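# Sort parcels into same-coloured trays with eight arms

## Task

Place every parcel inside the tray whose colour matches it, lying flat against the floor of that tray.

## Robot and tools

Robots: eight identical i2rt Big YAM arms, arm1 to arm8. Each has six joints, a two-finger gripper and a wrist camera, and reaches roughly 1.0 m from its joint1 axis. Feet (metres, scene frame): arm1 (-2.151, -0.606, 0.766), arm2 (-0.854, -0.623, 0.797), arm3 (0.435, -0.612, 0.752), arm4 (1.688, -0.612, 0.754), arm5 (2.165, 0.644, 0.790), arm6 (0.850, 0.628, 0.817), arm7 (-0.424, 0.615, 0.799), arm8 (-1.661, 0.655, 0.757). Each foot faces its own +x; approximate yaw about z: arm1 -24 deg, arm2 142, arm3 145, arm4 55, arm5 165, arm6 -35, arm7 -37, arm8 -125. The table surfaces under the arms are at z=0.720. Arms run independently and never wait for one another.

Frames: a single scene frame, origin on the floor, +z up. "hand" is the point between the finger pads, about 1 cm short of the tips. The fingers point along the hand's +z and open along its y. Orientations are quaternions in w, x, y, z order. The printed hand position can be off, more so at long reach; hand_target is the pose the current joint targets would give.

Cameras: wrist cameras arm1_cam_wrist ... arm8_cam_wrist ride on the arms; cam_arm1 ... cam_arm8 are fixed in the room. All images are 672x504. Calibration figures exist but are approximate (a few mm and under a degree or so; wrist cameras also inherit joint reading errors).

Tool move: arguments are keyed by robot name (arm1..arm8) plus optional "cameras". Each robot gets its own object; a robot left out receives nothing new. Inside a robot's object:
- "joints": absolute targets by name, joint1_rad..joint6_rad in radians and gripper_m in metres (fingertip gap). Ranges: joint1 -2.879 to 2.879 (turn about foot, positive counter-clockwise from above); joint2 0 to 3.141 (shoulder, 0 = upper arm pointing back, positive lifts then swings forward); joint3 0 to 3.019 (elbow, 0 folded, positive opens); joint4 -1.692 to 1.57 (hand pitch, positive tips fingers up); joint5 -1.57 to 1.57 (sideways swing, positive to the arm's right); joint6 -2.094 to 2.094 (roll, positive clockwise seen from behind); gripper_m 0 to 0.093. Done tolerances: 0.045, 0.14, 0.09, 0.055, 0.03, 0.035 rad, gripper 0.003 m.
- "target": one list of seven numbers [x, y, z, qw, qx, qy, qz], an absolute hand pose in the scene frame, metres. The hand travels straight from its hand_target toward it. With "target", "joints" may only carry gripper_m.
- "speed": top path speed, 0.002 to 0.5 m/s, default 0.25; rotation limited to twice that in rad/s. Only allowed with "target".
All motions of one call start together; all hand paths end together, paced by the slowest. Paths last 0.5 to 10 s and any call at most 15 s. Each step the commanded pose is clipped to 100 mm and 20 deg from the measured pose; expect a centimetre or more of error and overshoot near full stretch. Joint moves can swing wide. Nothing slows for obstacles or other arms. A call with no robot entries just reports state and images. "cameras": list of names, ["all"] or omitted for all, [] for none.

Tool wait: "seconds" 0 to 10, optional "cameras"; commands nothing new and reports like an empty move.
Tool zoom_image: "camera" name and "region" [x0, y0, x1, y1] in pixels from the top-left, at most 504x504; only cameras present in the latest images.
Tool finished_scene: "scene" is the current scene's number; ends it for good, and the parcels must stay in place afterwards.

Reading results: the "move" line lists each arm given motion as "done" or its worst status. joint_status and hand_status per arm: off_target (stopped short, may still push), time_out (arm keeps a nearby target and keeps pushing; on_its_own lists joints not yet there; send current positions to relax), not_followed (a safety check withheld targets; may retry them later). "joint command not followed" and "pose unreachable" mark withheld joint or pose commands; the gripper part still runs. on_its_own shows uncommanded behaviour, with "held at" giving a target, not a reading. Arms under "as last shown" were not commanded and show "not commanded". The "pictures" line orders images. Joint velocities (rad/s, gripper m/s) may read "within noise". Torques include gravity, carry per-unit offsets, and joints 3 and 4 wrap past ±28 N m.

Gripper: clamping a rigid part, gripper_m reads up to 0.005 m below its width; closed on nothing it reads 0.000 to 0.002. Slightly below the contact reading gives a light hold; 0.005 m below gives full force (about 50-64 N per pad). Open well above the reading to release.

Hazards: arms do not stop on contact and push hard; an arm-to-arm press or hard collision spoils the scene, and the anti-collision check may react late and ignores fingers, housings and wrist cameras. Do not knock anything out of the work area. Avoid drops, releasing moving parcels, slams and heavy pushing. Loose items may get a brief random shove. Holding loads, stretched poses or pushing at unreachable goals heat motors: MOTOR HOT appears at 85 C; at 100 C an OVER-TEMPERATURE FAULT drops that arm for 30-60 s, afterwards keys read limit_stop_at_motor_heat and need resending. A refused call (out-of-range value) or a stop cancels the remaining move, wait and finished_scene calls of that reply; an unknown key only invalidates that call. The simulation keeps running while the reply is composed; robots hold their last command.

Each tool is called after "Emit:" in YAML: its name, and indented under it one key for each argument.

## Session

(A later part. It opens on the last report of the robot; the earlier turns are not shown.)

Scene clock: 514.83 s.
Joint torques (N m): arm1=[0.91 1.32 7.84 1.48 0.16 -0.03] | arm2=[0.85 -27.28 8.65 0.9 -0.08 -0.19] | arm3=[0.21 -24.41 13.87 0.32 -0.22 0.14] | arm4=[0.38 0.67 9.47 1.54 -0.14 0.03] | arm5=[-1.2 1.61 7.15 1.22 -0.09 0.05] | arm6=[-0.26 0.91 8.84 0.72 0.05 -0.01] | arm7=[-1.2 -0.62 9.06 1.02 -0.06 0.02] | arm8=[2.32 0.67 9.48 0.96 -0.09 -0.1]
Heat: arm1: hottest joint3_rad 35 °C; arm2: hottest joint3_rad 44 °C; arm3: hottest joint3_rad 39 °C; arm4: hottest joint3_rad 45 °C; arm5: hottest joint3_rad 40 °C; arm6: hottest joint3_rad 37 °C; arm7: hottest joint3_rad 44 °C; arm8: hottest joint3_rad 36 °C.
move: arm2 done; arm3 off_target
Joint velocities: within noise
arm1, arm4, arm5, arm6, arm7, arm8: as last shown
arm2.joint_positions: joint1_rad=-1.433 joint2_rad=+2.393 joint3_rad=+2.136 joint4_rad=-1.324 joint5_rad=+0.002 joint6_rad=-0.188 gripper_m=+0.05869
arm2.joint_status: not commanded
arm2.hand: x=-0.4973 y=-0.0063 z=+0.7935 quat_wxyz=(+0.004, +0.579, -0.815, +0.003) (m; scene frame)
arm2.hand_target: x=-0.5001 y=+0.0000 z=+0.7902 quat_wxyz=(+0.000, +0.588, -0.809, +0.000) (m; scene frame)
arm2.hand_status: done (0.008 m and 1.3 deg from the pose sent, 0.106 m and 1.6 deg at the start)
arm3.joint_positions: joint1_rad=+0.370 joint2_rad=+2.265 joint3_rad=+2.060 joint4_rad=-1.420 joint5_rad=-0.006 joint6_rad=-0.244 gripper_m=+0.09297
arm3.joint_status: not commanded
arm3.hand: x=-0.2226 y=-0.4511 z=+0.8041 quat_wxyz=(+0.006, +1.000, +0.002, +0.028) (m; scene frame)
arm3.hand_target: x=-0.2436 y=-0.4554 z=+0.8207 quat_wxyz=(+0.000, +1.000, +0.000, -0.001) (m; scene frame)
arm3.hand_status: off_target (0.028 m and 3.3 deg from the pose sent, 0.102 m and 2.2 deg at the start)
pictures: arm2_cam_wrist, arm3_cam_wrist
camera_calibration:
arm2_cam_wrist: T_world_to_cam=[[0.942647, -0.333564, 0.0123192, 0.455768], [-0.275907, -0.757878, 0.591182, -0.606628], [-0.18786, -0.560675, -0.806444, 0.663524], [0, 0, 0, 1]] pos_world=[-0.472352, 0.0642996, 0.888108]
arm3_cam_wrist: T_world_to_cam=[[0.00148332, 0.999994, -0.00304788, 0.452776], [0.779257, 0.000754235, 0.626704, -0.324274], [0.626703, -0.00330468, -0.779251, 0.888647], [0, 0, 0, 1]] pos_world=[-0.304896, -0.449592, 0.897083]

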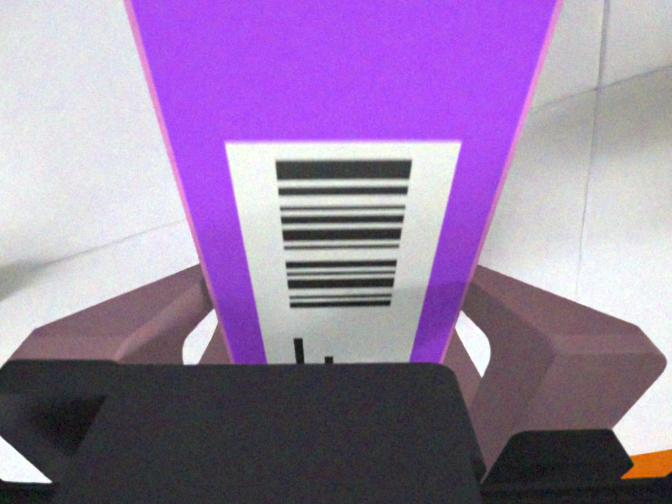

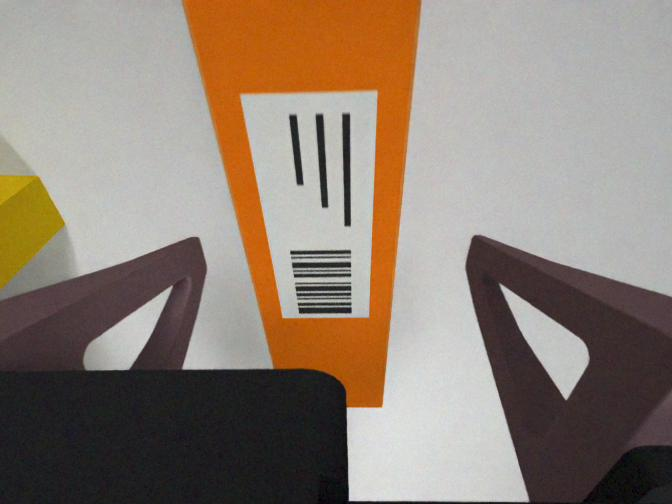

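Emit:
move:
  arm2: {"target":[-0.5,0.0,0.761,0,0.5878,-0.8090,0],"speed":0.07}
  arm3: {"target":[-0.258,-0.459,0.81,0,1,0.02,0],"speed":0.15}
  cameras: ["arm2_cam_wrist","arm3_cam_wrist"]

Emit:
move:
  arm2: {"target":[-0.5,0.0,0.750,0,0.5878,-0.8090,0],"speed":0.06}
  cameras: ["arm2_cam_wrist","arm3_cam_wrist"]

Scene clock: 529.70 s.
Joint torques (N m): arm1=[0.67 1.67 7.97 1.48 0.12 -0.03] | arm2=[0.85 -26.46 8.16 0.94 -0.08 -0.19] | arm3=[0.5 -24.47 13.74 -0.01 -0.17 -0.2] | arm4=[0.38 0.67 9.47 1.52 -0.14 0.03] | arm5=[-1.2 1.55 7.27 1.33 -0.05 0.02] | arm6=[-0.26 0.85 8.81 0.72 0.05 -0.01] | arm7=[-1.08 -0.67 9.11 1.07 -0.06 0.03] | arm8=[2.32 0.56 9.48 0.96 -0.09 -0.1]
Heat: arm1: hottest joint3_rad 35 °C; arm2: hottest joint3_rad 43 °C; arm3: hottest joint3_rad 38 °C; arm4: hottest joint3_rad 45 °C; arm5: hottest joint3_rad 40 °C; arm6: hottest joint3_rad 37 °C; arm7: hottest joint3_rad 44 °C; arm8: hottest joint3_rad 36 °C.
move: arm2 off_target; arm3 off_target
Joint velocities: within noise
arm1, arm4, arm5, arm6, arm7, arm8: as last shown
arm2.joint_positions: joint1_rad=-1.433 joint2_rad=+2.413 joint3_rad=+2.116 joint4_rad=-1.271 joint5_rad=+0.002 joint6_rad=-0.189 gripper_m=+0.05869
arm2.joint_status: not commanded
arm2.hand: x=-0.4958 y=-0.0036 z=+0.7723 quat_wxyz=(-0.002, +0.580, -0.815, +0.000) (m; scene frame)
arm2.hand_target: x=-0.5002 y=-0.0003 z=+0.7610 quat_wxyz=(+0.000, +0.588, -0.809, +0.000) (m; scene frame)
arm2.hand_status: off_target (0.013 m and 1.2 deg from the pose sent, 0.033 m and 1.3 deg at the start)
arm3.joint_positions: joint1_rad=+0.377 joint2_rad=+2.307 joint3_rad=+2.118 joint4_rad=-1.420 joint5_rad=-0.006 joint6_rad=-0.244 gripper_m=+0.09297
arm3.joint_status: not commanded
arm3.hand: x=-0.2384 y=-0.4521 z=+0.7971 quat_wxyz=(+0.004, +1.000, +0.005, +0.020) (m; scene frame)
arm3.hand_target: x=-0.2568 y=-0.4595 z=+0.8102 quat_wxyz=(+0.000, +1.000, +0.020, -0.001) (m; scene frame)
arm3.hand_status: off_target (0.024 m and 2.9 deg from the pose sent, 0.037 m and 3.9 deg at the start)
pictures: arm2_cam_wrist, arm3_cam_wrist
camera_calibration:
arm2_cam_wrist: T_world_to_cam=[[0.942684, -0.333365, 0.0146818, 0.453677], [-0.279422, -0.764565, 0.580831, -0.585419], [-0.182403, -0.551642, -0.813892, 0.656714], [0, 0, 0, 1]] pos_world=[-0.471466, 0.0659209, 0.867863]
arm3_cam_wrist: T_world_to_cam=[[-0.00551098, 0.999985, 0.000621879, 0.44915], [0.788652, 0.00396396, 0.614827, -0.294445], [0.614815, 0.00387874, -0.788662, 0.901003], [0, 0, 0, 1]] pos_world=[-0.31926, -0.451471, 0.89134]

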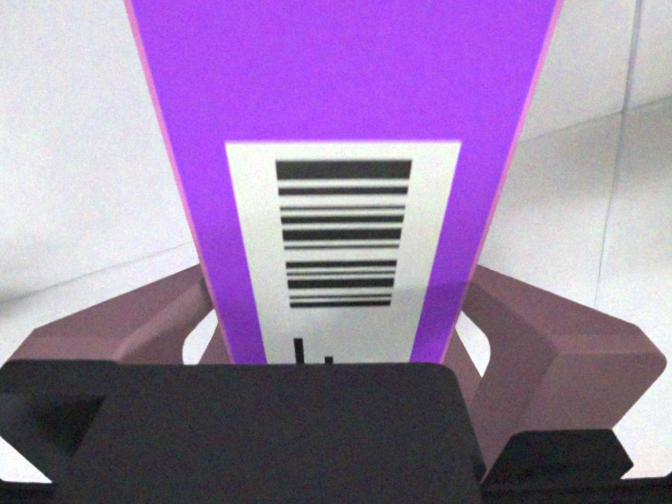

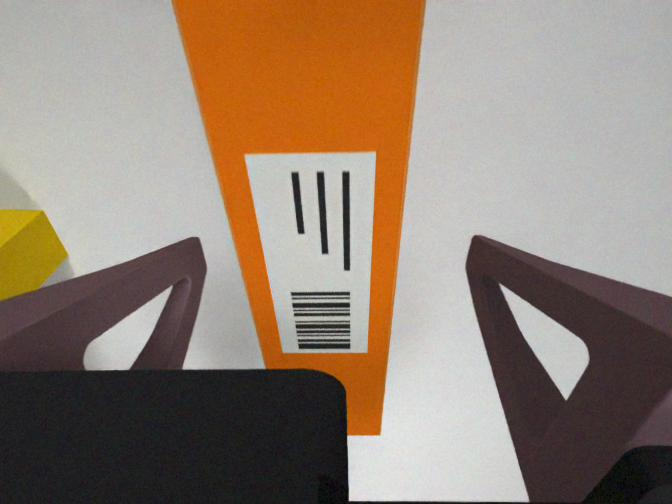

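Scene clock: 530.77 s.
Joint torques (N m): arm1=[0.79 1.9 7.87 1.57 0.13 -0.04] | arm2=[0.85 -26.29 7.97 0.94 -0.08 -0.19] | arm3=[0.5 -24.41 13.96 -0.02 -0.17 -0.19] | arm4=[0.38 0.67 9.47 1.52 -0.14 0.03] | arm5=[-0.73 1.73 7.21 1.28 -0.07 0.07] | arm6=[-0.26 0.85 8.83 0.72 0.04 -0.01] | arm7=[-1.14 -0.67 9.03 1.06 -0.06 0.02] | arm8=[2.49 0.73 9.51 0.99 -0.09 -0.1]
Heat: arm1: hottest joint3_rad 35 °C; arm2: hottest joint3_rad 43 °C; arm3: hottest joint3_rad 38 °C; arm4: hottest joint3_rad 45 °C; arm5: hottest joint3_rad 40 °C; arm6: hottest joint3_rad 37 °C; arm7: hottest joint3_rad 44 °C; arm8: hottest joint3_rad 36 °C.
move: arm2 off_target
Joint velocities: within noise
arm1, arm4, arm5, arm6, arm7, arm8: as last shown
arm2.joint_positions: joint1_rad=-1.433 joint2_rad=+2.422 joint3_rad=+2.111 joint4_rad=-1.251 joint5_rad=+0.002 joint6_rad=-0.189 gripper_m=+0.05869
arm2.joint_status: not commanded
arm2.hand: x=-0.4951 y=-0.0024 z=+0.7639 quat_wxyz=(-0.004, +0.580, -0.815, -0.001) (m; scene frame)
arm2.hand_target: x=-0.5002 y=-0.0002 z=+0.7501 quat_wxyz=(+0.000, +0.588, -0.809, +0.000) (m; scene frame)
arm2.hand_status: off_target (0.015 m and 1.3 deg from the pose sent, 0.023 m and 1.2 deg at the start)
arm3.joint_positions: joint1_rad=+0.378 joint2_rad=+2.307 joint3_rad=+2.118 joint4_rad=-1.420 joint5_rad=-0.006 joint6_rad=-0.244 gripper_m=+0.09297
arm3.joint_status: not commanded
arm3.hand: x=-0.2387 y=-0.4528 z=+0.7973 quat_wxyz=(+0.004, +1.000, +0.006, +0.020) (m; scene frame)
arm3.hand_target: x=-0.2568 y=-0.4595 z=+0.8103 quat_wxyz=(+0.000, +1.000, +0.020, -0.001) (m; scene frame)
arm3.hand_status: not commanded
pictures: arm2_cam_wrist, arm3_cam_wrist
camera_calibration:
arm2_cam_wrist: T_world_to_cam=[[0.942645, -0.333433, 0.0155859, 0.45285], [-0.280859, -0.76705, 0.576847, -0.577113], [-0.180385, -0.548139, -0.816703, 0.653784], [0, 0, 0, 1]] pos_world=[-0.471032, 0.0666856, 0.859795]
arm3_cam_wrist: T_world_to_cam=[[-0.00665777, 0.999978, 0.000705858, 0.449549], [0.788871, 0.00481846, 0.61454, -0.293618], [0.614522, 0.0046483, -0.788886, 0.901754], [0, 0, 0, 1]] pos_world=[-0.319528, -0.452315, 0.891503]

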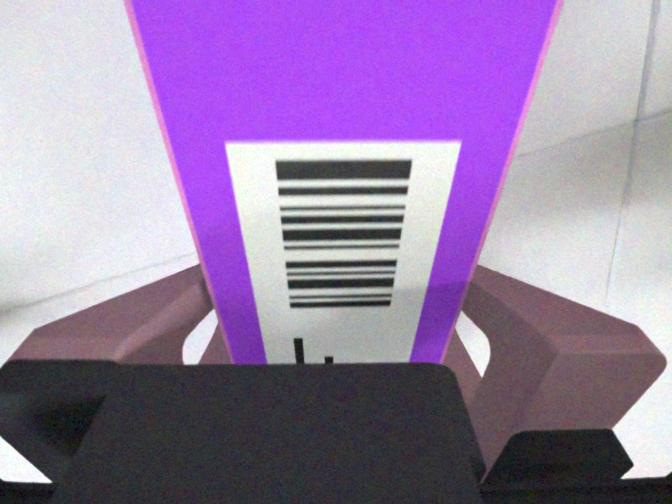

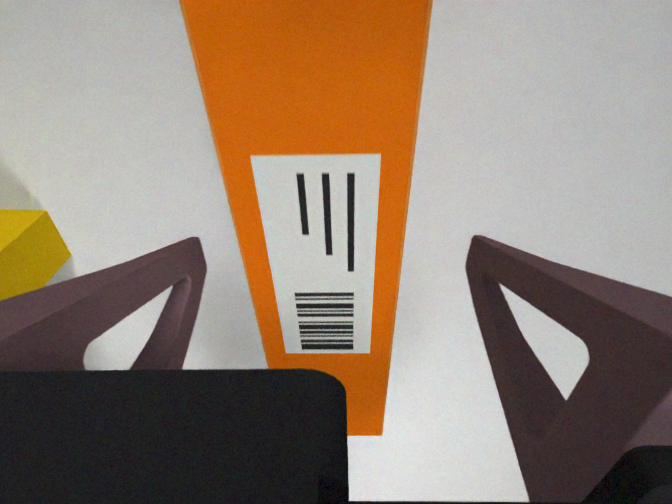

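Emit:
move:
  arm2: {"target":[-0.5,0.0,0.743,0,0.5878,-0.8090,0],"speed":0.06}
  arm3: {"target":[-0.252,-0.461,0.768,0,1,-0.01,0],"speed":0.1}
  cameras: ["arm2_cam_wrist","arm3_cam_wrist"]

Emit:
zoom_image:
  camera: "arm2_cam_wrist"
  region: [0, 0, 504, 504]

Scene clock: 539.30 s.
Joint torques (N m): arm1=[0.62 1.67 7.97 1.48 0.14 -0.02] | arm2=[0.79 -25.99 7.84 0.98 -0.08 -0.19] | arm3=[0.5 -24.47 9.21 0.59 -0.17 0.14] | arm4=[0.38 0.67 9.47 1.52 -0.14 0.03] | arm5=[-0.91 1.32 7.16 1.32 -0.07 0.06] | arm6=[-0.26 0.97 8.85 0.73 0.05 -0.01] | arm7=[-1.03 -0.5 9.05 1.06 -0.05 0.02] | arm8=[2.32 0.67 9.55 0.94 -0.11 -0.08]
Heat: arm1: hottest joint3_rad 35 °C; arm2: hottest joint3_rad 43 °C; arm3: hottest joint3_rad 39 °C; arm4: hottest joint3_rad 45 °C; arm5: hottest joint3_rad 40 °C; arm6: hottest joint3_rad 37 °C; arm7: hottest joint3_rad 44 °C; arm8: hottest joint3_rad 36 °C.
move: arm2 off_target; arm3 off_target
Joint velocities: within noise
arm1, arm4, arm5, arm6, arm8: as last shown
arm2.joint_positions: joint1_rad=-1.433 joint2_rad=+2.426 joint3_rad=+2.107 joint4_rad=-1.240 joint5_rad=+0.002 joint6_rad=-0.189 gripper_m=+0.05869
arm2.joint_status: not commanded
arm2.hand: x=-0.4947 y=-0.0016 z=+0.7597 quat_wxyz=(-0.006, +0.580, -0.815, -0.002) (m; scene frame)
arm2.hand_target: x=-0.5003 y=-0.0004 z=+0.7431 quat_wxyz=(+0.000, +0.588, -0.809, +0.000) (m; scene frame)
arm2.hand_status: off_target (0.018 m and 1.4 deg from the pose sent, 0.022 m and 1.3 deg at the start)
arm3.joint_positions: joint1_rad=+0.378 joint2_rad=+2.321 joint3_rad=+2.082 joint4_rad=-1.335 joint5_rad=-0.006 joint6_rad=-0.214 gripper_m=+0.09297
arm3.joint_status: not commanded
arm3.hand: x=-0.2459 y=-0.4510 z=+0.7733 quat_wxyz=(+0.000, +1.000, -0.009, +0.004) (m; scene frame)
arm3.hand_target: x=-0.2518 y=-0.4610 z=+0.7681 quat_wxyz=(+0.000, +1.000, -0.010, +0.000) (m; scene frame)
arm3.hand_status: off_target (0.013 m and 0.5 deg from the pose sent, 0.033 m and 3.0 deg at the start)
arm7.joint_positions: joint1_rad=-1.045 joint2_rad=+0.603 joint3_rad=+1.014 joint4_rad=-1.507 joint5_rad=+0.001 joint6_rad=-0.020 gripper_m=+0.09402
arm7.joint_status: not commanded
arm7.hand: x=-0.4480 y=+0.4044 z=+1.1337 quat_wxyz=(-0.154, -0.719, -0.655, +0.177) (m; scene frame)
arm7.hand_target: x=-0.4500 y=+0.4047 z=+1.1287 quat_wxyz=(-0.151, -0.719, -0.655, +0.177) (m; scene frame)
arm7.hand_status: not commanded
pictures: arm2_cam_wrist, arm3_cam_wrist
camera_calibration:
arm2_cam_wrist: T_world_to_cam=[[0.942614, -0.333488, 0.0162811, 0.452216], [-0.281958, -0.76895, 0.573773, -0.572234], [-0.178827, -0.545437, -0.818853, 0.653295], [0, 0, 0, 1]] pos_world=[-0.470784, 0.0671203, 0.855922]
arm3_cam_wrist: T_world_to_cam=[[0.0237741, 0.999678, 0.00891215, 0.44864], [0.808137, -0.0244653, 0.588486, -0.261527], [0.588515, -0.00678849, -0.808458, 0.890832], [0, 0, 0, 1]] pos_world=[-0.323584, -0.448846, 0.870107]

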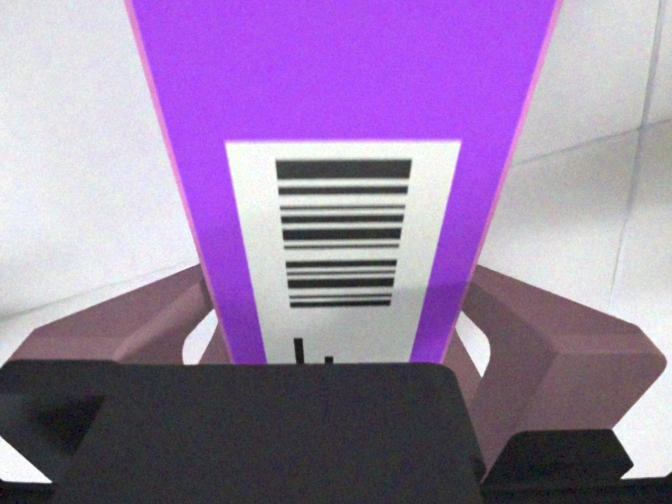

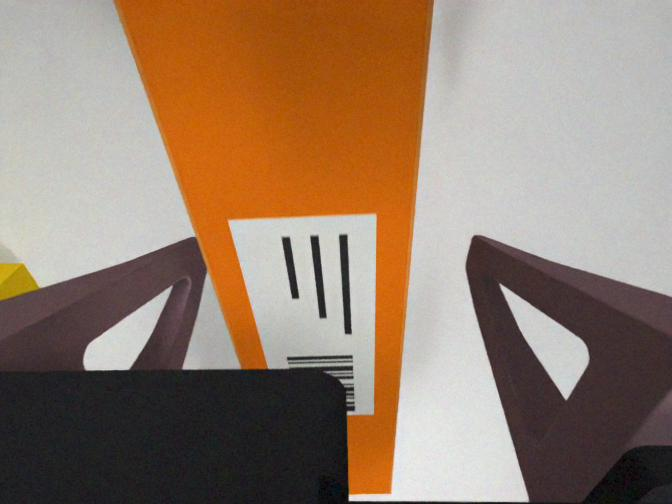

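Scaled by 1.000.

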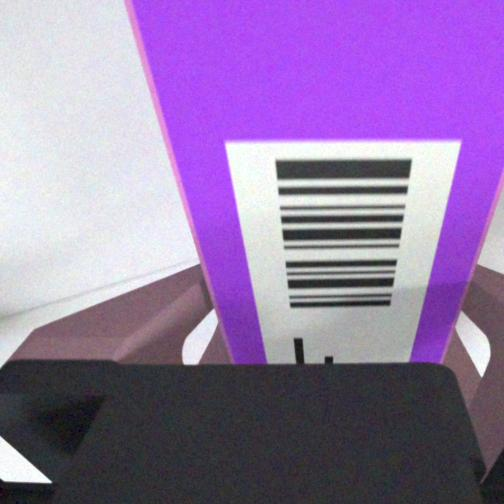

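Emit:
move:
  arm2: {"target":[-0.5,0.0,0.738,0,0.5878,-0.8090,0],"speed":0.06}
  arm3: {"target":[-0.244,-0.470,0.766,0,1,0.04,0],"speed":0.1}
  cameras: ["arm3_cam_wrist"]

Emit:
move:
  arm2: {"joints":{"gripper_m":0.093}}
  arm3: {"joints":{"gripper_m":0.045}}
  cameras: ["arm3_cam_wrist","arm2_cam_wrist"]

Scene clock: 551.10 s.
Joint torques (N m): arm1=[0.67 1.44 7.94 1.51 0.15 -0.03] | arm2=[0.85 -25.58 7.54 1.25 -0.08 -0.19] | arm3=[0.38 -26.75 8.72 0.61 -0.18 -0.22] | arm4=[0.32 0.67 9.47 1.52 -0.14 0.03] | arm5=[-1.2 1.9 7.21 1.25 -0.05 0.05] | arm6=[-0.21 0.91 8.83 0.7 0.05 -0.01] | arm7=[-1.08 -0.62 9.05 1.06 -0.05 0.02] | arm8=[2.26 0.73 9.52 0.98 -0.09 -0.08]
Heat: arm1: hottest joint3_rad 35 °C; arm2: hottest joint2_rad 42 °C; arm3: hottest joint3_rad 37 °C; arm4: hottest joint3_rad 45 °C; arm5: hottest joint3_rad 40 °C; arm6: hottest joint3_rad 37 °C; arm7: hottest joint3_rad 44 °C; arm8: hottest joint3_rad 36 °C.
move: arm2 off_target; arm3 off_target
Joint velocities: within noise
arm1, arm4, arm5, arm6, arm7, arm8: as last shown
arm2.joint_positions: joint1_rad=-1.433 joint2_rad=+2.426 joint3_rad=+2.107 joint4_rad=-1.239 joint5_rad=+0.002 joint6_rad=-0.189 gripper_m=+0.05869
arm2.joint_status: not commanded
arm2.hand: x=-0.4946 y=-0.0014 z=+0.7597 quat_wxyz=(-0.006, +0.580, -0.815, -0.002) (m; scene frame)
arm2.hand_target: x=-0.5004 y=-0.0006 z=+0.7383 quat_wxyz=(+0.000, +0.588, -0.809, +0.000) (m; scene frame)
arm2.hand_status: off_target (0.022 m and 1.4 deg from the pose sent, 0.023 m and 1.4 deg at the start)
arm3.joint_positions: joint1_rad=+0.390 joint2_rad=+2.321 joint3_rad=+2.026 joint4_rad=-1.305 joint5_rad=-0.006 joint6_rad=-0.270 gripper_m=+0.09297
arm3.joint_status: not commanded
arm3.hand: x=-0.2359 y=-0.4615 z=+0.7529 quat_wxyz=(+0.004, +1.000, +0.025, +0.017) (m; scene frame)
arm3.hand_target: x=-0.2437 y=-0.4700 z=+0.7660 quat_wxyz=(+0.000, +0.999, +0.040, +0.000) (m; scene frame)
arm3.hand_status: off_target (0.018 m and 2.6 deg from the pose sent, 0.020 m and 5.7 deg at the start)
pictures: arm3_cam_wrist
camera_calibration:
arm3_cam_wrist: T_world_to_cam=[[-0.044435, 0.999011, 0.00158937, 0.448271], [0.792755, 0.0342928, 0.608574, -0.249463], [0.607918, 0.028302, -0.793495, 0.877902], [0, 0, 0, 1]] pos_world=[-0.316011, -0.464119, 0.847715]

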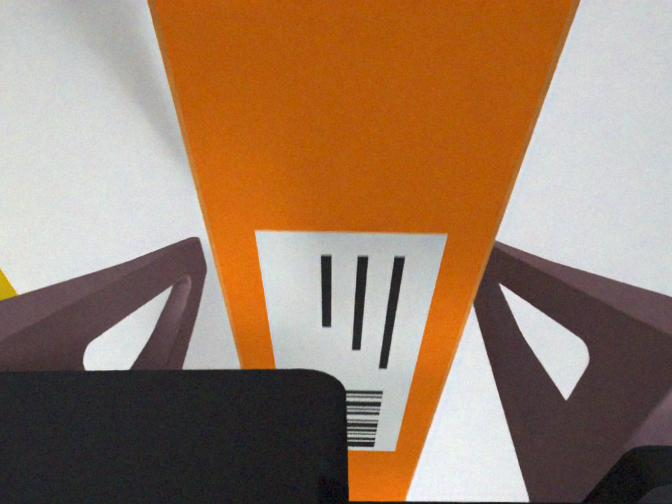

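Scene clock: 551.73 s.
Joint torques (N m): arm1=[0.56 1.38 8.01 1.52 0.18 -0.02] | arm2=[0.85 -25.88 7.53 0.98 -0.08 -0.19] | arm3=[0.38 -26.81 8.72 0.55 -0.18 -0.22] | arm4=[0.38 0.62 9.48 1.52 -0.14 0.03] | arm5=[-0.73 1.44 7.08 1.37 -0.08 0.03] | arm6=[-0.26 0.85 8.84 0.72 0.05 -0.01] | arm7=[-1.08 -0.56 9.03 1.03 -0.05 0.02] | arm8=[2.49 0.62 9.51 0.88 -0.09 -0.1]
Heat: arm1: hottest joint3_rad 35 °C; arm2: hottest joint2_rad 42 °C; arm3: hottest joint3_rad 37 °C; arm4: hottest joint3_rad 45 °C; arm5: hottest joint3_rad 40 °C; arm6: hottest joint3_rad 37 °C; arm7: hottest joint3_rad 44 °C; arm8: hottest joint3_rad 36 °C.
move: arm2 done; arm3 off_target
Joint velocities: within noise
arm1.joint_positions: joint1_rad=-1.558 joint2_rad=+0.600 joint3_rad=+1.011 joint4_rad=-1.510 joint5_rad=+0.005 joint6_rad=-0.071 gripper_m=+0.08489
arm1.joint_status: not commanded
arm1.hand: x=-2.2375 y=-0.7943 z=+1.1017 quat_wxyz=(-0.124, -0.794, -0.559, +0.203) (m; scene frame)
arm1.hand_target: x=-2.2402 y=-0.7946 z=+1.0976 quat_wxyz=(-0.121, -0.796, -0.557, +0.204) (m; scene frame)
arm1.hand_status: not commanded
arm2.joint_positions: joint1_rad=-1.433 joint2_rad=+2.429 joint3_rad=+2.107 joint4_rad=-1.231 joint5_rad=+0.002 joint6_rad=-0.189 gripper_m=+0.09281
arm2.joint_status: all done
arm2.hand: x=-0.4938 y=-0.0001 z=+0.7576 quat_wxyz=(-0.009, +0.580, -0.815, -0.003) (m; scene frame)
arm2.hand_target: x=-0.5004 y=-0.0007 z=+0.7383 quat_wxyz=(+0.000, +0.588, -0.809, +0.000) (m; scene frame)
arm2.hand_status: not commanded
arm3.joint_positions: joint1_rad=+0.390 joint2_rad=+2.321 joint3_rad=+2.026 joint4_rad=-1.305 joint5_rad=-0.006 joint6_rad=-0.271 gripper_m=+0.05847
arm3.joint_status: gripper_m off_target (ended at +0.05850, target +0.04500)
arm3.hand: x=-0.2360 y=-0.4615 z=+0.7529 quat_wxyz=(+0.003, +1.000, +0.025, +0.016) (m; scene frame)
arm3.hand_target: x=-0.2437 y=-0.4700 z=+0.7660 quat_wxyz=(+0.000, +0.999, +0.040, +0.000) (m; scene frame)
arm3.hand_status: not commanded
arm4.joint_positions: joint1_rad=-1.868 joint2_rad=+0.605 joint3_rad=+1.010 joint4_rad=-1.510 joint5_rad=-0.013 joint6_rad=+0.026 gripper_m=+0.08491
arm4.joint_status: not commanded
arm4.hand: x=+1.8214 y=-0.7741 z=+1.0865 quat_wxyz=(-0.208, -0.438, -0.869, +0.100) (m; scene frame)
arm4.hand_target: x=+1.8225 y=-0.7736 z=+1.0838 quat_wxyz=(-0.211, -0.435, -0.869, +0.100) (m; scene frame)
arm4.hand_status: not commanded
arm5, arm6, arm7, arm8: as last shown
pictures: arm2_cam_wrist, arm3_cam_wrist
camera_calibration:
arm2_cam_wrist: T_world_to_cam=[[0.942561, -0.333582, 0.0173928, 0.451067], [-0.283704, -0.771969, 0.568837, -0.566756], [-0.176327, -0.541098, -0.822266, 0.656377], [0, 0, 0, 1]] pos_world=[-0.470212, 0.0681135, 0.854263]
arm3_cam_wrist: T_world_to_cam=[[-0.0452118, 0.998975, 0.00203235, 0.447649], [0.792907, 0.0346478, 0.608357, -0.249039], [0.607663, 0.0291163, -0.793661, 0.878385], [0, 0, 0, 1]] pos_world=[-0.316058, -0.464137, 0.847735]

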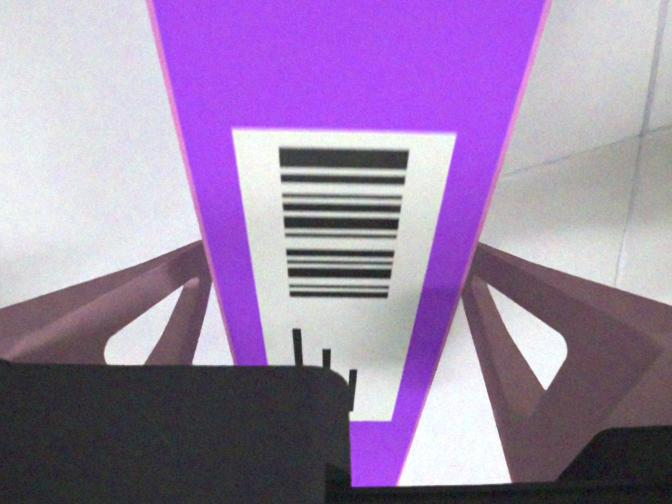

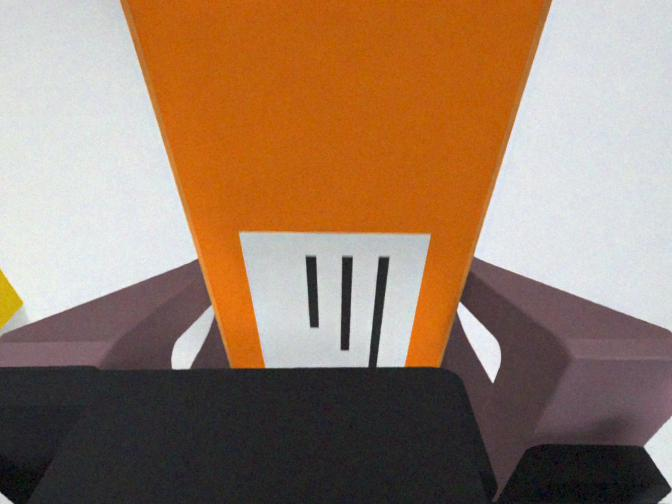

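Emit:
move:
  arm2: {"target":[-0.5,0.0,0.95,0,0.5878,-0.8090,0],"speed":0.25}
  arm3: {"target":[-0.21,-0.462,0.95,0,1,0.02,0],"speed":0.25}
  cameras: ["arm3_cam_wrist","arm2_cam_wrist"]

Emit:
move:
  arm2: {"joints":{"joint2_rad":0.6,"joint3_rad":1.0,"joint4_rad":-1.5}}
  arm3: {"joints":{"joint2_rad":1.2,"joint3_rad":1.3,"joint4_rad":-1.65}}
  cameras: []

Emit:
move:
  arm7: {"target":[-0.498,0.01,0.91,0,0.8090,0.5878,0],"speed":0.4}
  arm3: {"joints":{"joint1_rad":2.161,"joint6_rad":0}}
  cameras: ["arm3_cam_wrist","arm7_cam_wrist"]

Scene clock: 574.30 s.
Joint torques (N m): arm1=[0.44 1.67 7.95 1.51 0.12 -0.04] | arm2=[0.85 -25.52 11.92 0.17 -0.08 -0.19] | arm3=[-1.49 -25.29 14.53 -0.39 -0.18 -0.05] | arm4=[0.38 0.67 9.47 1.54 -0.14 0.03] | arm5=[-1.73 1.67 7.17 1.29 -0.06 0.05] | arm6=[-0.21 0.91 8.83 0.7 0.04 -0.01] | arm7=[-1.08 -0.56 9.03 1.07 -0.06 0.02] | arm8=[2.37 0.56 9.55 0.98 -0.06 -0.11]
Heat: arm1: hottest joint3_rad 35 °C; arm2: hottest joint3_rad 40 °C; arm3: hottest joint2_rad 37 °C; arm4: hottest joint3_rad 45 °C; arm5: hottest joint3_rad 40 °C; arm6: hottest joint3_rad 37 °C; arm7: hottest joint3_rad 44 °C; arm8: hottest joint3_rad 36 °C.
move: arm2 done; arm3 off_target
Joint velocities: within noise
arm1, arm4, arm7: as last shown
arm2.joint_positions: joint1_rad=-1.433 joint2_rad=+2.323 joint3_rad=+2.415 joint4_rad=-1.670 joint5_rad=+0.002 joint6_rad=-0.189 gripper_m=+0.09292
arm2.joint_status: not commanded
arm2.hand: x=-0.4992 y=-0.0098 z=+0.9476 quat_wxyz=(+0.003, +0.580, -0.815, +0.002) (m; scene frame)
arm2.hand_target: x=-0.5004 y=-0.0004 z=+0.9500 quat_wxyz=(-0.003, +0.588, -0.809, -0.001) (m; scene frame)
arm2.hand_status: done (0.010 m and 1.2 deg from the pose sent, 0.192 m and 1.6 deg at the start; a joint's target at an end of its range on 26 of 60 steps)
arm3.joint_positions: joint1_rad=+0.390 joint2_rad=+2.141 joint3_rad=+2.135 joint4_rad=-1.629 joint5_rad=-0.006 joint6_rad=-0.271 gripper_m=+0.05848
arm3.joint_status: not commanded
arm3.hand: x=-0.1993 y=-0.4709 z=+0.9140 quat_wxyz=(+0.008, +0.999, +0.025, +0.033) (m; scene frame)
arm3.hand_target: x=-0.2080 y=-0.4624 z=+0.9497 quat_wxyz=(+0.000, +1.000, +0.020, +0.000) (m; scene frame)
arm3.hand_status: off_target (0.039 m and 4.0 deg from the pose sent, 0.199 m and 2.0 deg at the start)
arm5.joint_positions: joint1_rad=+1.558 joint2_rad=+0.601 joint3_rad=+0.996 joint4_rad=-1.506 joint5_rad=+0.000 joint6_rad=+0.062 gripper_m=+0.09288
arm5.joint_status: not commanded
arm5.hand: x=+2.1064 y=+0.4405 z=+1.1162 quat_wxyz=(+0.142, +0.795, +0.564, -0.174) (m; scene frame)
arm5.hand_target: x=+2.1049 y=+0.4395 z=+1.1187 quat_wxyz=(+0.145, +0.798, +0.558, -0.178) (m; scene frame)
arm5.hand_status: not commanded
arm6.joint_positions: joint1_rad=-1.161 joint2_rad=+0.606 joint3_rad=+0.997 joint4_rad=-1.495 joint5_rad=-0.001 joint6_rad=+0.101 gripper_m=+0.09289
arm6.joint_status: not commanded
arm6.hand: x=+0.8061 y=+0.4200 z=+1.1450 quat_wxyz=(-0.155, -0.786, -0.574, +0.172) (m; scene frame)
arm6.hand_target: x=+0.8074 y=+0.4217 z=+1.1471 quat_wxyz=(-0.157, -0.787, -0.572, +0.172) (m; scene frame)
arm6.hand_status: not commanded
arm8.joint_positions: joint1_rad=+0.321 joint2_rad=+0.607 joint3_rad=+1.005 joint4_rad=-1.508 joint5_rad=+0.000 joint6_rad=+0.006 gripper_m=+0.09293
arm8.joint_status: not commanded
arm8.hand: x=-1.7208 y=+0.4534 z=+1.0879 quat_wxyz=(-0.138, -0.781, -0.581, +0.183) (m; scene frame)
arm8.hand_target: x=-1.7198 y=+0.4529 z=+1.0877 quat_wxyz=(-0.141, -0.777, -0.585, +0.187) (m; scene frame)
arm8.hand_status: not commanded
pictures: arm2_cam_wrist, arm3_cam_wrist
camera_calibration:
arm2_cam_wrist: T_world_to_cam=[[0.942759, -0.33323, 0.0127333, 0.454158], [-0.276293, -0.759153, 0.589363, -0.699422], [-0.186727, -0.559145, -0.807768, 0.787291], [0, 0, 0, 1]] pos_world=[-0.474398, 0.0605807, 1.04238]
arm3_cam_wrist: T_world_to_cam=[[-0.04488, 0.998966, -0.00719534, 0.466866], [0.771629, 0.0392393, 0.634861, -0.402191], [0.634488, 0.0229404, -0.772593, 0.967438], [0, 0, 0, 1]] pos_world=[-0.282532, -0.472796, 1.00613]

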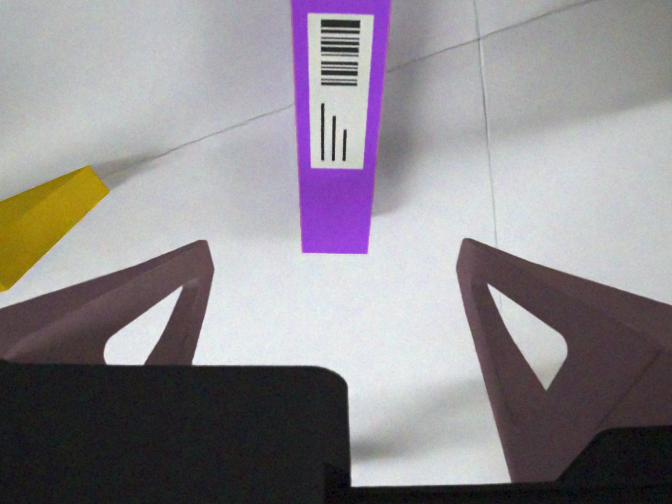

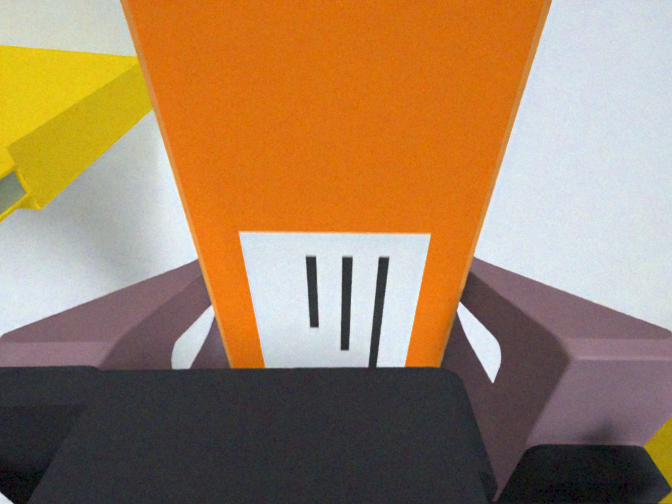

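Scene clock: 576.30 s.
Joint torques (N m): arm1=[0.79 1.55 7.95 1.46 0.16 -0.02] | arm2=[0.79 -0.15 8.31 1.62 -0.08 -0.18] | arm3=[-1.44 -9.7 9.66 -0.02 -0.17 -0.05] | arm4=[0.38 0.67 9.47 1.54 -0.14 0.03] | arm5=[-1.38 1.32 7.2 1.2 -0.08 0.05] | arm6=[-0.32 0.85 8.83 0.7 0.05 -0.01] | arm7=[-1.2 -0.73 9.03 1.06 -0.06 0.03] | arm8=[2.37 0.62 9.5 1.03 -0.09 -0.09]
Heat: arm1: hottest joint3_rad 35 °C; arm2: hottest joint3_rad 40 °C; arm3: hottest joint2_rad 37 °C; arm4: hottest joint3_rad 45 °C; arm5: hottest joint3_rad 40 °C; arm6: hottest joint3_rad 37 °C; arm7: hottest joint3_rad 44 °C; arm8: hottest joint3_rad 36 °C.
move: arm2 done; arm3 done
Joint velocities: within noise
arm1, arm4, arm5, arm6, arm7, arm8: as last shown
arm2.joint_positions: joint1_rad=-1.433 joint2_rad=+0.604 joint3_rad=+1.002 joint4_rad=-1.508 joint5_rad=+0.002 joint6_rad=-0.189 gripper_m=+0.09292
arm2.joint_status: all done
arm2.hand: x=-0.7483 y=-0.4418 z=+1.1270 quat_wxyz=(-0.209, +0.564, -0.793, -0.095) (m; scene frame)
arm2.hand_target: x=-0.7495 y=-0.4401 z=+1.1273 quat_wxyz=(-0.212, +0.571, -0.787, -0.096) (m; scene frame)
arm2.hand_status: not commanded
arm3.joint_positions: joint1_rad=+0.390 joint2_rad=+1.202 joint3_rad=+1.295 joint4_rad=-1.644 joint5_rad=-0.006 joint6_rad=-0.271 gripper_m=+0.05847
arm3.joint_status: all done
arm3.hand: x=+0.1080 y=-0.5408 z=+1.0480 quat_wxyz=(-0.002, +1.000, +0.025, -0.007) (m; scene frame)
arm3.hand_target: x=+0.1094 y=-0.5378 z=+1.0507 quat_wxyz=(-0.002, +1.000, +0.020, -0.008) (m; scene frame)
arm3.hand_status: not commanded
pictures: none
No camera images: "cameras" was empty.

Scene clock: 578.60 s.
Joint torques (N m): arm1=[0.32 1.49 7.94 1.5 0.16 -0.03] | arm2=[0.85 -0.09 8.31 1.61 -0.08 -0.18] | arm3=[-0.03 -9.7 9.62 -0.03 -0.08 0.13] | arm4=[0.32 0.67 9.47 1.52 -0.14 0.03] | arm5=[-0.62 1.32 7.16 1.28 -0.1 0.02] | arm6=[-0.26 0.79 8.84 0.7 0.04 -0.01] | arm7=[-0.97 -15.44 14.72 -0.28 -0.2 0.23] | arm8=[2.26 0.5 9.51 0.99 -0.11 -0.09]
Heat: arm1: hottest joint3_rad 35 °C; arm2: hottest joint3_rad 40 °C; arm3: hottest joint2_rad 37 °C; arm4: hottest joint3_rad 45 °C; arm5: hottest joint3_rad 40 °C; arm6: hottest joint3_rad 37 °C; arm7: hottest joint3_rad 44 °C; arm8: hottest joint3_rad 36 °C.
move: arm3 done; arm7 off_target
Joint velocities: within noise
arm1, arm2, arm4, arm5, arm6, arm8: as last shown
arm3.joint_positions: joint1_rad=+2.155 joint2_rad=+1.202 joint3_rad=+1.295 joint4_rad=-1.644 joint5_rad=-0.008 joint6_rad=-0.016 gripper_m=+0.05850
arm3.joint_status: all done
arm3.hand: x=+0.4257 y=-0.9471 z=+1.0474 quat_wxyz=(+0.009, +0.711, +0.703, +0.000) (m; scene frame)
arm3.hand_target: x=+0.4276 y=-0.9465 z=+1.0501 quat_wxyz=(+0.010, +0.714, +0.700, -0.001) (m; scene frame)
arm3.hand_status: not commanded
arm7.joint_positions: joint1_rad=-1.045 joint2_rad=+1.971 joint3_rad=+1.684 joint4_rad=-1.315 joint5_rad=+0.003 joint6_rad=+0.182 gripper_m=+0.09402
arm7.joint_status: not commanded
arm7.hand: x=-0.4916 y=+0.0279 z=+0.8968 quat_wxyz=(+0.013, -0.803, -0.595, -0.010) (m; scene frame)
arm7.hand_target: x=-0.4980 y=+0.0111 z=+0.9101 quat_wxyz=(+0.000, -0.809, -0.588, +0.000) (m; scene frame)
arm7.hand_status: off_target (0.023 m and 2.2 deg from the pose sent, 0.456 m and 29.8 deg at the start; pose on its path clipped on 13 of 69 steps)
pictures: arm3_cam_wrist, arm7_cam_wrist
camera_calibration:
arm3_cam_wrist: T_world_to_cam=[[-0.99987, 0.0157221, -0.00365774, 0.443211], [0.0108156, 0.820728, 0.571217, 0.180271], [0.0119827, 0.571103, -0.820791, 1.51955], [0, 0, 0, 1]] pos_world=[0.422995, -1.02274, 1.14588]
arm7_cam_wrist: T_world_to_cam=[[-0.960891, 0.276015, 0.0224612, -0.503352], [0.234414, 0.767516, 0.596632, -0.434892], [0.14744, 0.578563, -0.802201, 0.897093], [0, 0, 0, 1]] pos_world=[-0.513989, -0.0463062, 0.990425]

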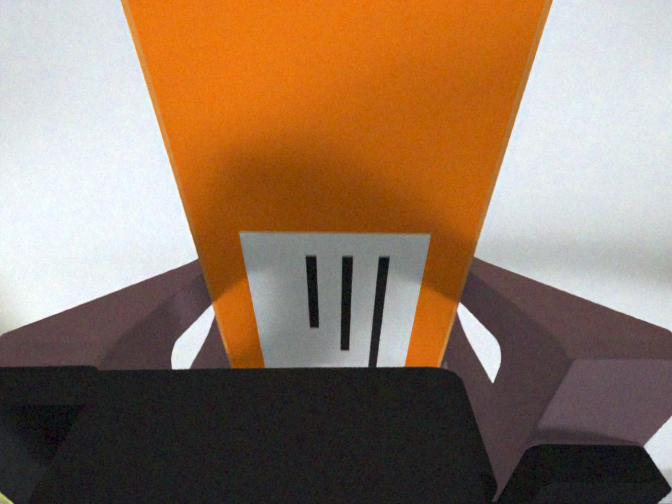

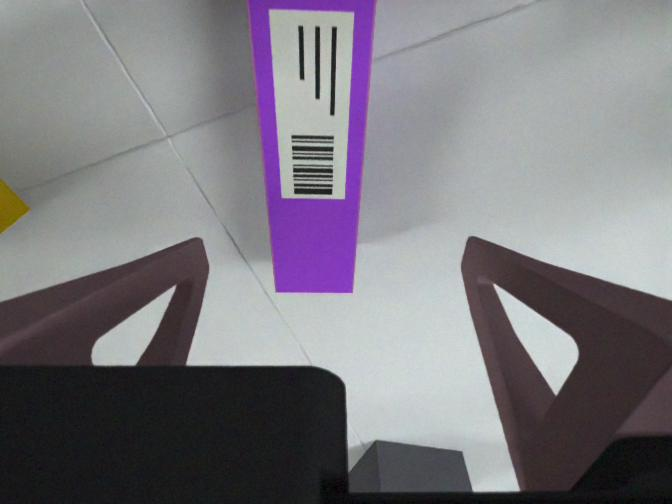

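Emit:
move:
  arm7: {"target":[-0.498,-0.014,0.815,0,0.8090,0.5878,0],"speed":0.2}
  arm3: {"target":[0.422,-1.283,0.94,0,0.6587,0.7524,0],"speed":0.25}
  cameras: ["arm3_cam_wrist","arm7_cam_wrist"]

Scene clock: 589.53 s.
Joint torques (N m): arm1=[0.85 1.44 7.98 1.58 0.15 -0.05] | arm2=[0.79 -0.15 8.31 1.61 -0.08 -0.18] | arm3=[0.26 -23.06 14.53 -0.36 0.03 -0.2] | arm4=[0.38 0.67 9.47 1.52 -0.14 0.03] | arm5=[-1.61 1.55 7.02 1.21 -0.06 0.01] | arm6=[-0.26 0.91 8.83 0.72 0.05 -0.01] | arm7=[-0.62 -16.15 12.68 0.4 -0.2 0.22] | arm8=[2.37 0.5 9.51 0.91 -0.09 -0.09]
Heat: arm1: hottest joint3_rad 35 °C; arm2: hottest joint3_rad 39 °C; arm3: hottest joint2_rad 36 °C; arm4: hottest joint3_rad 45 °C; arm5: hottest joint3_rad 40 °C; arm6: hottest joint3_rad 37 °C; arm7: hottest joint3_rad 45 °C; arm8: hottest joint3_rad 36 °C.
move: arm3 off_target; arm7 off_target
Joint velocities: within noise
arm1, arm2, arm4, arm5, arm6, arm8: as last shown
arm3.joint_positions: joint1_rad=+2.155 joint2_rad=+2.143 joint3_rad=+2.165 joint4_rad=-1.625 joint5_rad=+0.002 joint6_rad=-0.132 gripper_m=+0.05850
arm3.joint_status: not commanded
arm3.hand: x=+0.4161 y=-1.2702 z=+0.9226 quat_wxyz=(-0.011, +0.669, +0.743, +0.016) (m; scene frame)
arm3.hand_target: x=+0.4220 y=-1.2818 z=+0.9400 quat_wxyz=(+0.000, +0.659, +0.752, -0.001) (m; scene frame)
arm3.hand_status: off_target (0.022 m and 2.7 deg from the pose sent, 0.353 m and 8.3 deg at the start)
arm7.joint_positions: joint1_rad=-1.045 joint2_rad=+2.116 joint3_rad=+1.684 joint4_rad=-1.172 joint5_rad=+0.003 joint6_rad=+0.187 gripper_m=+0.09402
arm7.joint_status: not commanded
arm7.hand: x=-0.4944 y=+0.0039 z=+0.8113 quat_wxyz=(+0.014, -0.805, -0.593, -0.011) (m; scene frame)
arm7.hand_target: x=-0.4980 y=-0.0133 z=+0.8153 quat_wxyz=(+0.000, -0.809, -0.588, +0.000) (m; scene frame)
arm7.hand_status: off_target (0.019 m and 2.2 deg from the pose sent, 0.092 m and 2.2 deg at the start)
pictures: arm3_cam_wrist, arm7_cam_wrist
camera_calibration:
arm3_cam_wrist: T_world_to_cam=[[-0.994905, -0.100812, 0.000882784, 0.283963], [-0.0791749, 0.786728, 0.612201, 0.473323], [-0.0624119, 0.609012, -0.790702, 1.65307], [0, 0, 0, 1]] pos_world=[0.423163, -1.35049, 1.01706]
arm7_cam_wrist: T_world_to_cam=[[-0.959513, 0.280724, 0.0230107, -0.497291], [0.238161, 0.764984, 0.598397, -0.364346], [0.150381, 0.57965, -0.800869, 0.843108], [0, 0, 0, 1]] pos_world=[-0.517172, -0.0703877, 0.904686]

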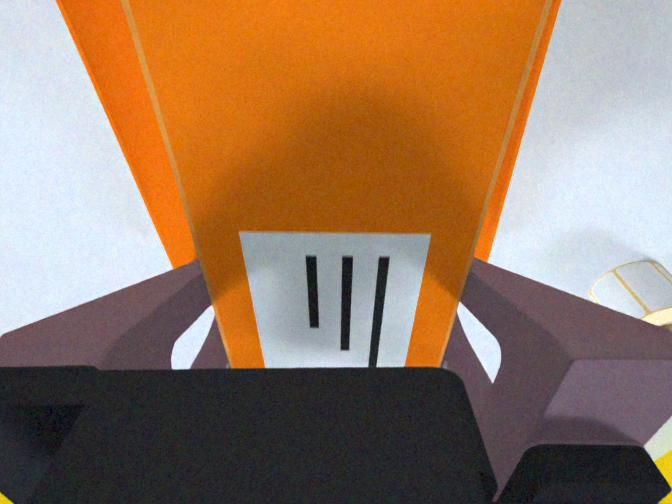

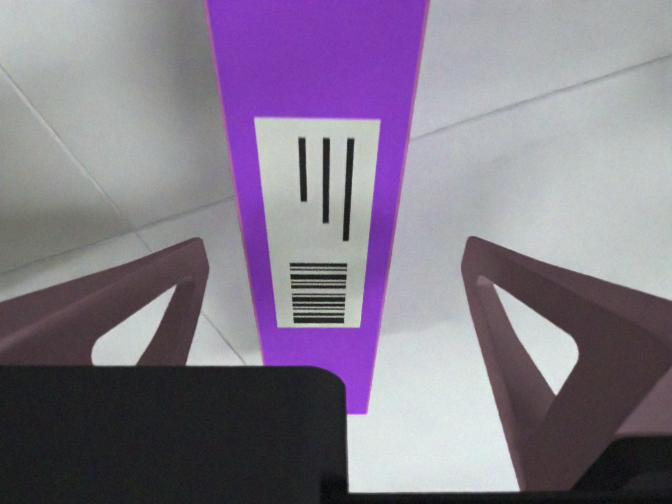

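Emit:
move:
  arm7: {"target":[-0.491,-0.016,0.770,0,0.8090,0.5878,0],"speed":0.1}
  arm3: {"target":[0.431,-1.293,0.93,0,0.646,0.7633,0],"speed":0.1}
  cameras: ["arm3_cam_wrist","arm7_cam_wrist"]

Scene clock: 598.90 s.
Joint torques (N m): arm1=[0.38 1.55 8.01 1.48 0.14 -0.05] | arm2=[0.85 -0.15 8.31 1.61 -0.08 -0.18] | arm3=[0.79 -23.53 14.48 -0.29 0.02 -0.23] | arm4=[0.38 0.67 9.47 1.52 -0.14 0.03] | arm5=[-1.14 1.38 7.13 1.17 -0.07 0.06] | arm6=[-0.32 0.79 8.81 0.72 0.05 -0.01] | arm7=[0.44 -16.73 10.07 0.5 -0.17 0.21] | arm8=[2.26 0.67 9.55 0.98 -0.09 -0.1]
Heat: arm1: hottest joint3_rad 35 °C; arm2: hottest joint3_rad 39 °C; arm3: hottest joint3_rad 38 °C; arm4: hottest joint3_rad 45 °C; arm5: hottest joint3_rad 40 °C; arm6: hottest joint3_rad 37 °C; arm7: hottest joint3_rad 45 °C; arm8: hottest joint3_rad 36 °C.
move: arm3 off_target; arm7 done
Joint velocities: within noise
arm1, arm2, arm4, arm5, arm6, arm8: as last shown
arm3.joint_positions: joint1_rad=+2.164 joint2_rad=+2.179 joint3_rad=+2.200 joint4_rad=-1.626 joint5_rad=+0.002 joint6_rad=-0.153 gripper_m=+0.05850
arm3.joint_status: not commanded
arm3.hand: x=+0.4220 y=-1.2801 z=+0.9124 quat_wxyz=(-0.011, +0.658, +0.753, +0.016) (m; scene frame)
arm3.hand_target: x=+0.4311 y=-1.2917 z=+0.9299 quat_wxyz=(+0.000, +0.646, +0.763, +0.000) (m; scene frame)
arm3.hand_status: off_target (0.024 m and 2.9 deg from the pose sent, 0.028 m and 4.1 deg at the start)
arm7.joint_positions: joint1_rad=-1.045 joint2_rad=+2.176 joint3_rad=+1.684 joint4_rad=-1.087 joint5_rad=+0.003 joint6_rad=+0.198 gripper_m=+0.09402
arm7.joint_status: not commanded
arm7.hand: x=-0.4958 y=-0.0087 z=+0.7744 quat_wxyz=(+0.005, -0.808, -0.589, -0.002) (m; scene frame)
arm7.hand_target: x=-0.4910 y=-0.0157 z=+0.7700 quat_wxyz=(+0.000, -0.809, -0.588, +0.000) (m; scene frame)
arm7.hand_status: done (0.010 m and 0.7 deg from the pose sent, 0.046 m and 2.2 deg at the start)
pictures: arm3_cam_wrist, arm7_cam_wrist
camera_calibration:
arm3_cam_wrist: T_world_to_cam=[[-0.991516, -0.129982, -0.000146559, 0.251025], [-0.102765, 0.783212, 0.613204, 0.492344], [-0.0795905, 0.608016, -0.789925, 1.65661], [0, 0, 0, 1]] pos_world=[0.431341, -1.36023, 1.00673]
arm7_cam_wrist: T_world_to_cam=[[-0.956176, 0.292181, 0.0189035, -0.489376], [0.24878, 0.776707, 0.578649, -0.311624], [0.154388, 0.557993, -0.815358, 0.834146], [0, 0, 0, 1]] pos_world=[-0.519186, -0.0804213, 0.869699]

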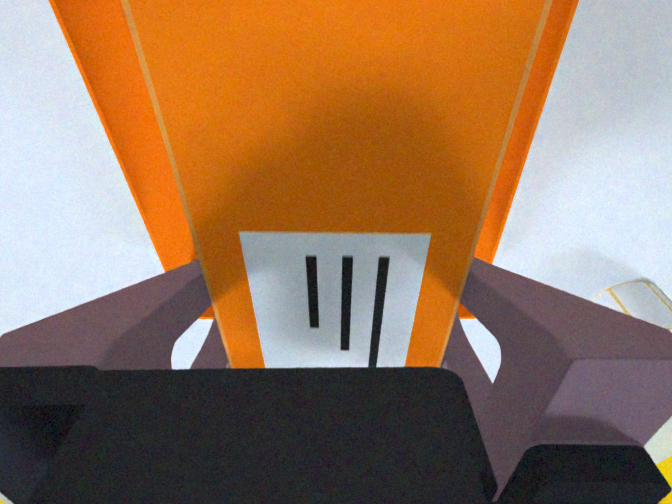

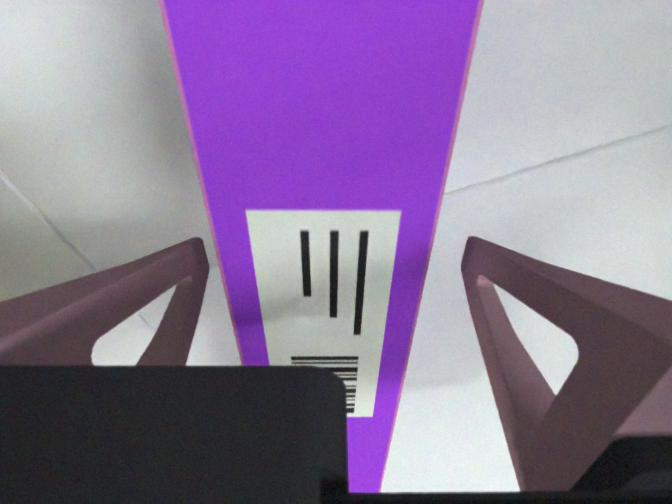

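Emit:
move:
  arm7: {"target":[-0.487,-0.016,0.762,0,0.8090,0.5878,0],"speed":0.1}
  arm3: {"target":[0.438,-1.291,0.83,0,0.646,0.7633,0],"speed":0.12}
  cameras: ["arm3_cam_wrist"]

Emit:
move:
  arm7: {"joints":{"gripper_m":0.045}}
  cameras: ["arm7_cam_wrist"]

Scene clock: 611.40 s.
Joint torques (N m): arm1=[0.67 1.38 7.91 1.48 0.14 -0.04] | arm2=[0.85 -0.09 8.31 1.61 -0.08 -0.18] | arm3=[0.73 -23.94 9.26 0.55 0.01 -0.11] | arm4=[0.38 0.67 9.47 1.52 -0.14 0.03] | arm5=[-1.67 1.85 7.25 1.26 -0.07 0.05] | arm6=[-0.32 0.91 8.83 0.7 0.05 -0.01] | arm7=[0.56 -16.26 9.46 0.54 -0.18 0.21] | arm8=[2.43 0.5 9.52 0.99 -0.1 -0.11]
Heat: arm1: hottest joint3_rad 35 °C; arm2: hottest joint3_rad 39 °C; arm3: hottest joint2_rad 37 °C; arm4: hottest joint3_rad 45 °C; arm5: hottest joint3_rad 40 °C; arm6: hottest joint3_rad 37 °C; arm7: hottest joint3_rad 45 °C; arm8: hottest joint3_rad 36 °C.
move: arm3 off_target; arm7 off_target
Joint velocities: within noise
arm1, arm2, arm4, arm5, arm6, arm8: as last shown
arm3.joint_positions: joint1_rad=+2.173 joint2_rad=+2.202 joint3_rad=+2.025 joint4_rad=-1.403 joint5_rad=+0.002 joint6_rad=-0.153 gripper_m=+0.05850
arm3.joint_status: not commanded
arm3.hand: x=+0.4283 y=-1.2859 z=+0.8303 quat_wxyz=(-0.004, +0.654, +0.756, +0.007) (m; scene frame)
arm3.hand_target: x=+0.4380 y=-1.2908 z=+0.8301 quat_wxyz=(+0.000, +0.646, +0.763, +0.000) (m; scene frame)
arm3.hand_status: off_target (0.011 m and 1.6 deg from the pose sent, 0.085 m and 2.9 deg at the start)
arm7.joint_positions: joint1_rad=-1.040 joint2_rad=+2.178 joint3_rad=+1.684 joint4_rad=-1.071 joint5_rad=+0.003 joint6_rad=+0.205 gripper_m=+0.09402
arm7.joint_status: not commanded
arm7.hand: x=-0.4931 y=-0.0128 z=+0.7735 quat_wxyz=(+0.000, -0.809, -0.588, +0.002) (m; scene frame)
arm7.hand_target: x=-0.4869 y=-0.0156 z=+0.7621 quat_wxyz=(+0.000, -0.809, -0.588, +0.000) (m; scene frame)
arm7.hand_status: off_target (0.013 m and 0.3 deg from the pose sent, 0.017 m and 0.6 deg at the start)
pictures: arm3_cam_wrist
camera_calibration:
arm3_cam_wrist: T_world_to_cam=[[-0.990356, -0.138505, 0.00334915, 0.242108], [-0.10943, 0.796833, 0.594207, 0.58404], [-0.0849692, 0.58811, -0.804305, 1.58444], [0, 0, 0, 1]] pos_world=[0.438313, -1.36367, 0.92652]

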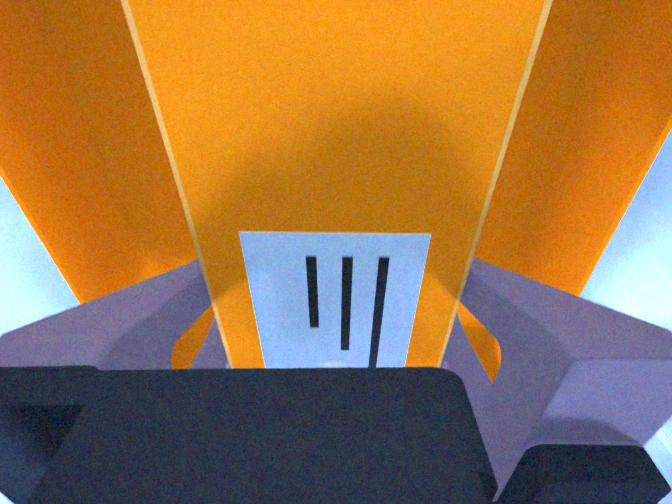

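Scene clock: 612.00 s.
Joint torques (N m): arm1=[0.79 1.08 7.97 1.46 0.16 -0.04] | arm2=[0.79 -0.15 8.31 1.61 -0.08 -0.18] | arm3=[0.79 -24.12 9.48 0.58 0.02 -0.12] | arm4=[0.38 0.67 9.47 1.52 -0.14 0.03] | arm5=[-0.91 1.44 7.17 1.24 -0.07 0.05] | arm6=[-0.26 0.85 8.83 0.72 0.05 -0.01] | arm7=[0.44 -16.15 9.5 0.55 -0.18 0.2] | arm8=[1.96 0.62 9.47 0.92 -0.08 -0.09]
Heat: arm1: hottest joint3_rad 35 °C; arm2: hottest joint3_rad 39 °C; arm3: hottest joint2_rad 37 °C; arm4: hottest joint3_rad 45 °C; arm5: hottest joint3_rad 40 °C; arm6: hottest joint3_rad 37 °C; arm7: hottest joint3_rad 45 °C; arm8: hottest joint3_rad 36 °C.
move: arm7 off_target
Joint velocities: within noise
arm1, arm2, arm3, arm4, arm5, arm6, arm8: as last shown
arm7.joint_positions: joint1_rad=-1.040 joint2_rad=+2.178 joint3_rad=+1.684 joint4_rad=-1.071 joint5_rad=+0.002 joint6_rad=+0.205 gripper_m=+0.05956
arm7.joint_status: gripper_m off_target (ended at +0.05959, target +0.04500)
arm7.hand: x=-0.4931 y=-0.0128 z=+0.7735 quat_wxyz=(+0.000, -0.809, -0.588, +0.002) (m; scene frame)
arm7.hand_target: x=-0.4869 y=-0.0156 z=+0.7621 quat_wxyz=(+0.000, -0.809, -0.588, +0.000) (m; scene frame)
arm7.hand_status: not commanded
pictures: arm7_cam_wrist
camera_calibration:
arm7_cam_wrist: T_world_to_cam=[[-0.955598, 0.294246, 0.0158508, -0.482871], [0.250974, 0.78452, 0.567046, -0.29847], [0.154416, 0.545846, -0.823534, 0.841384], [0, 0, 0, 1]] pos_world=[-0.516445, -0.0830281, 0.869808]

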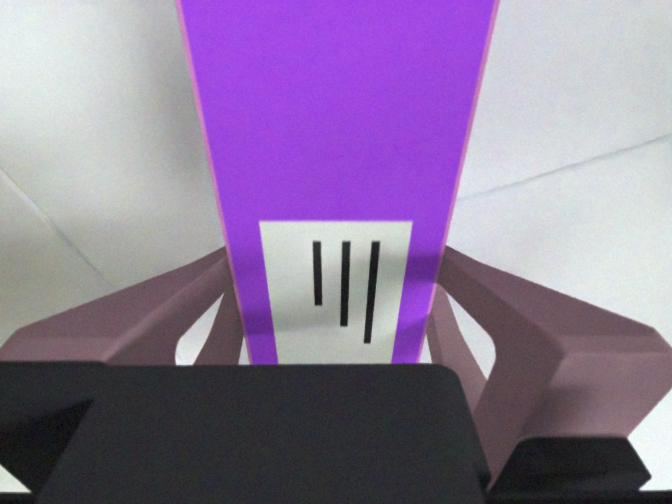

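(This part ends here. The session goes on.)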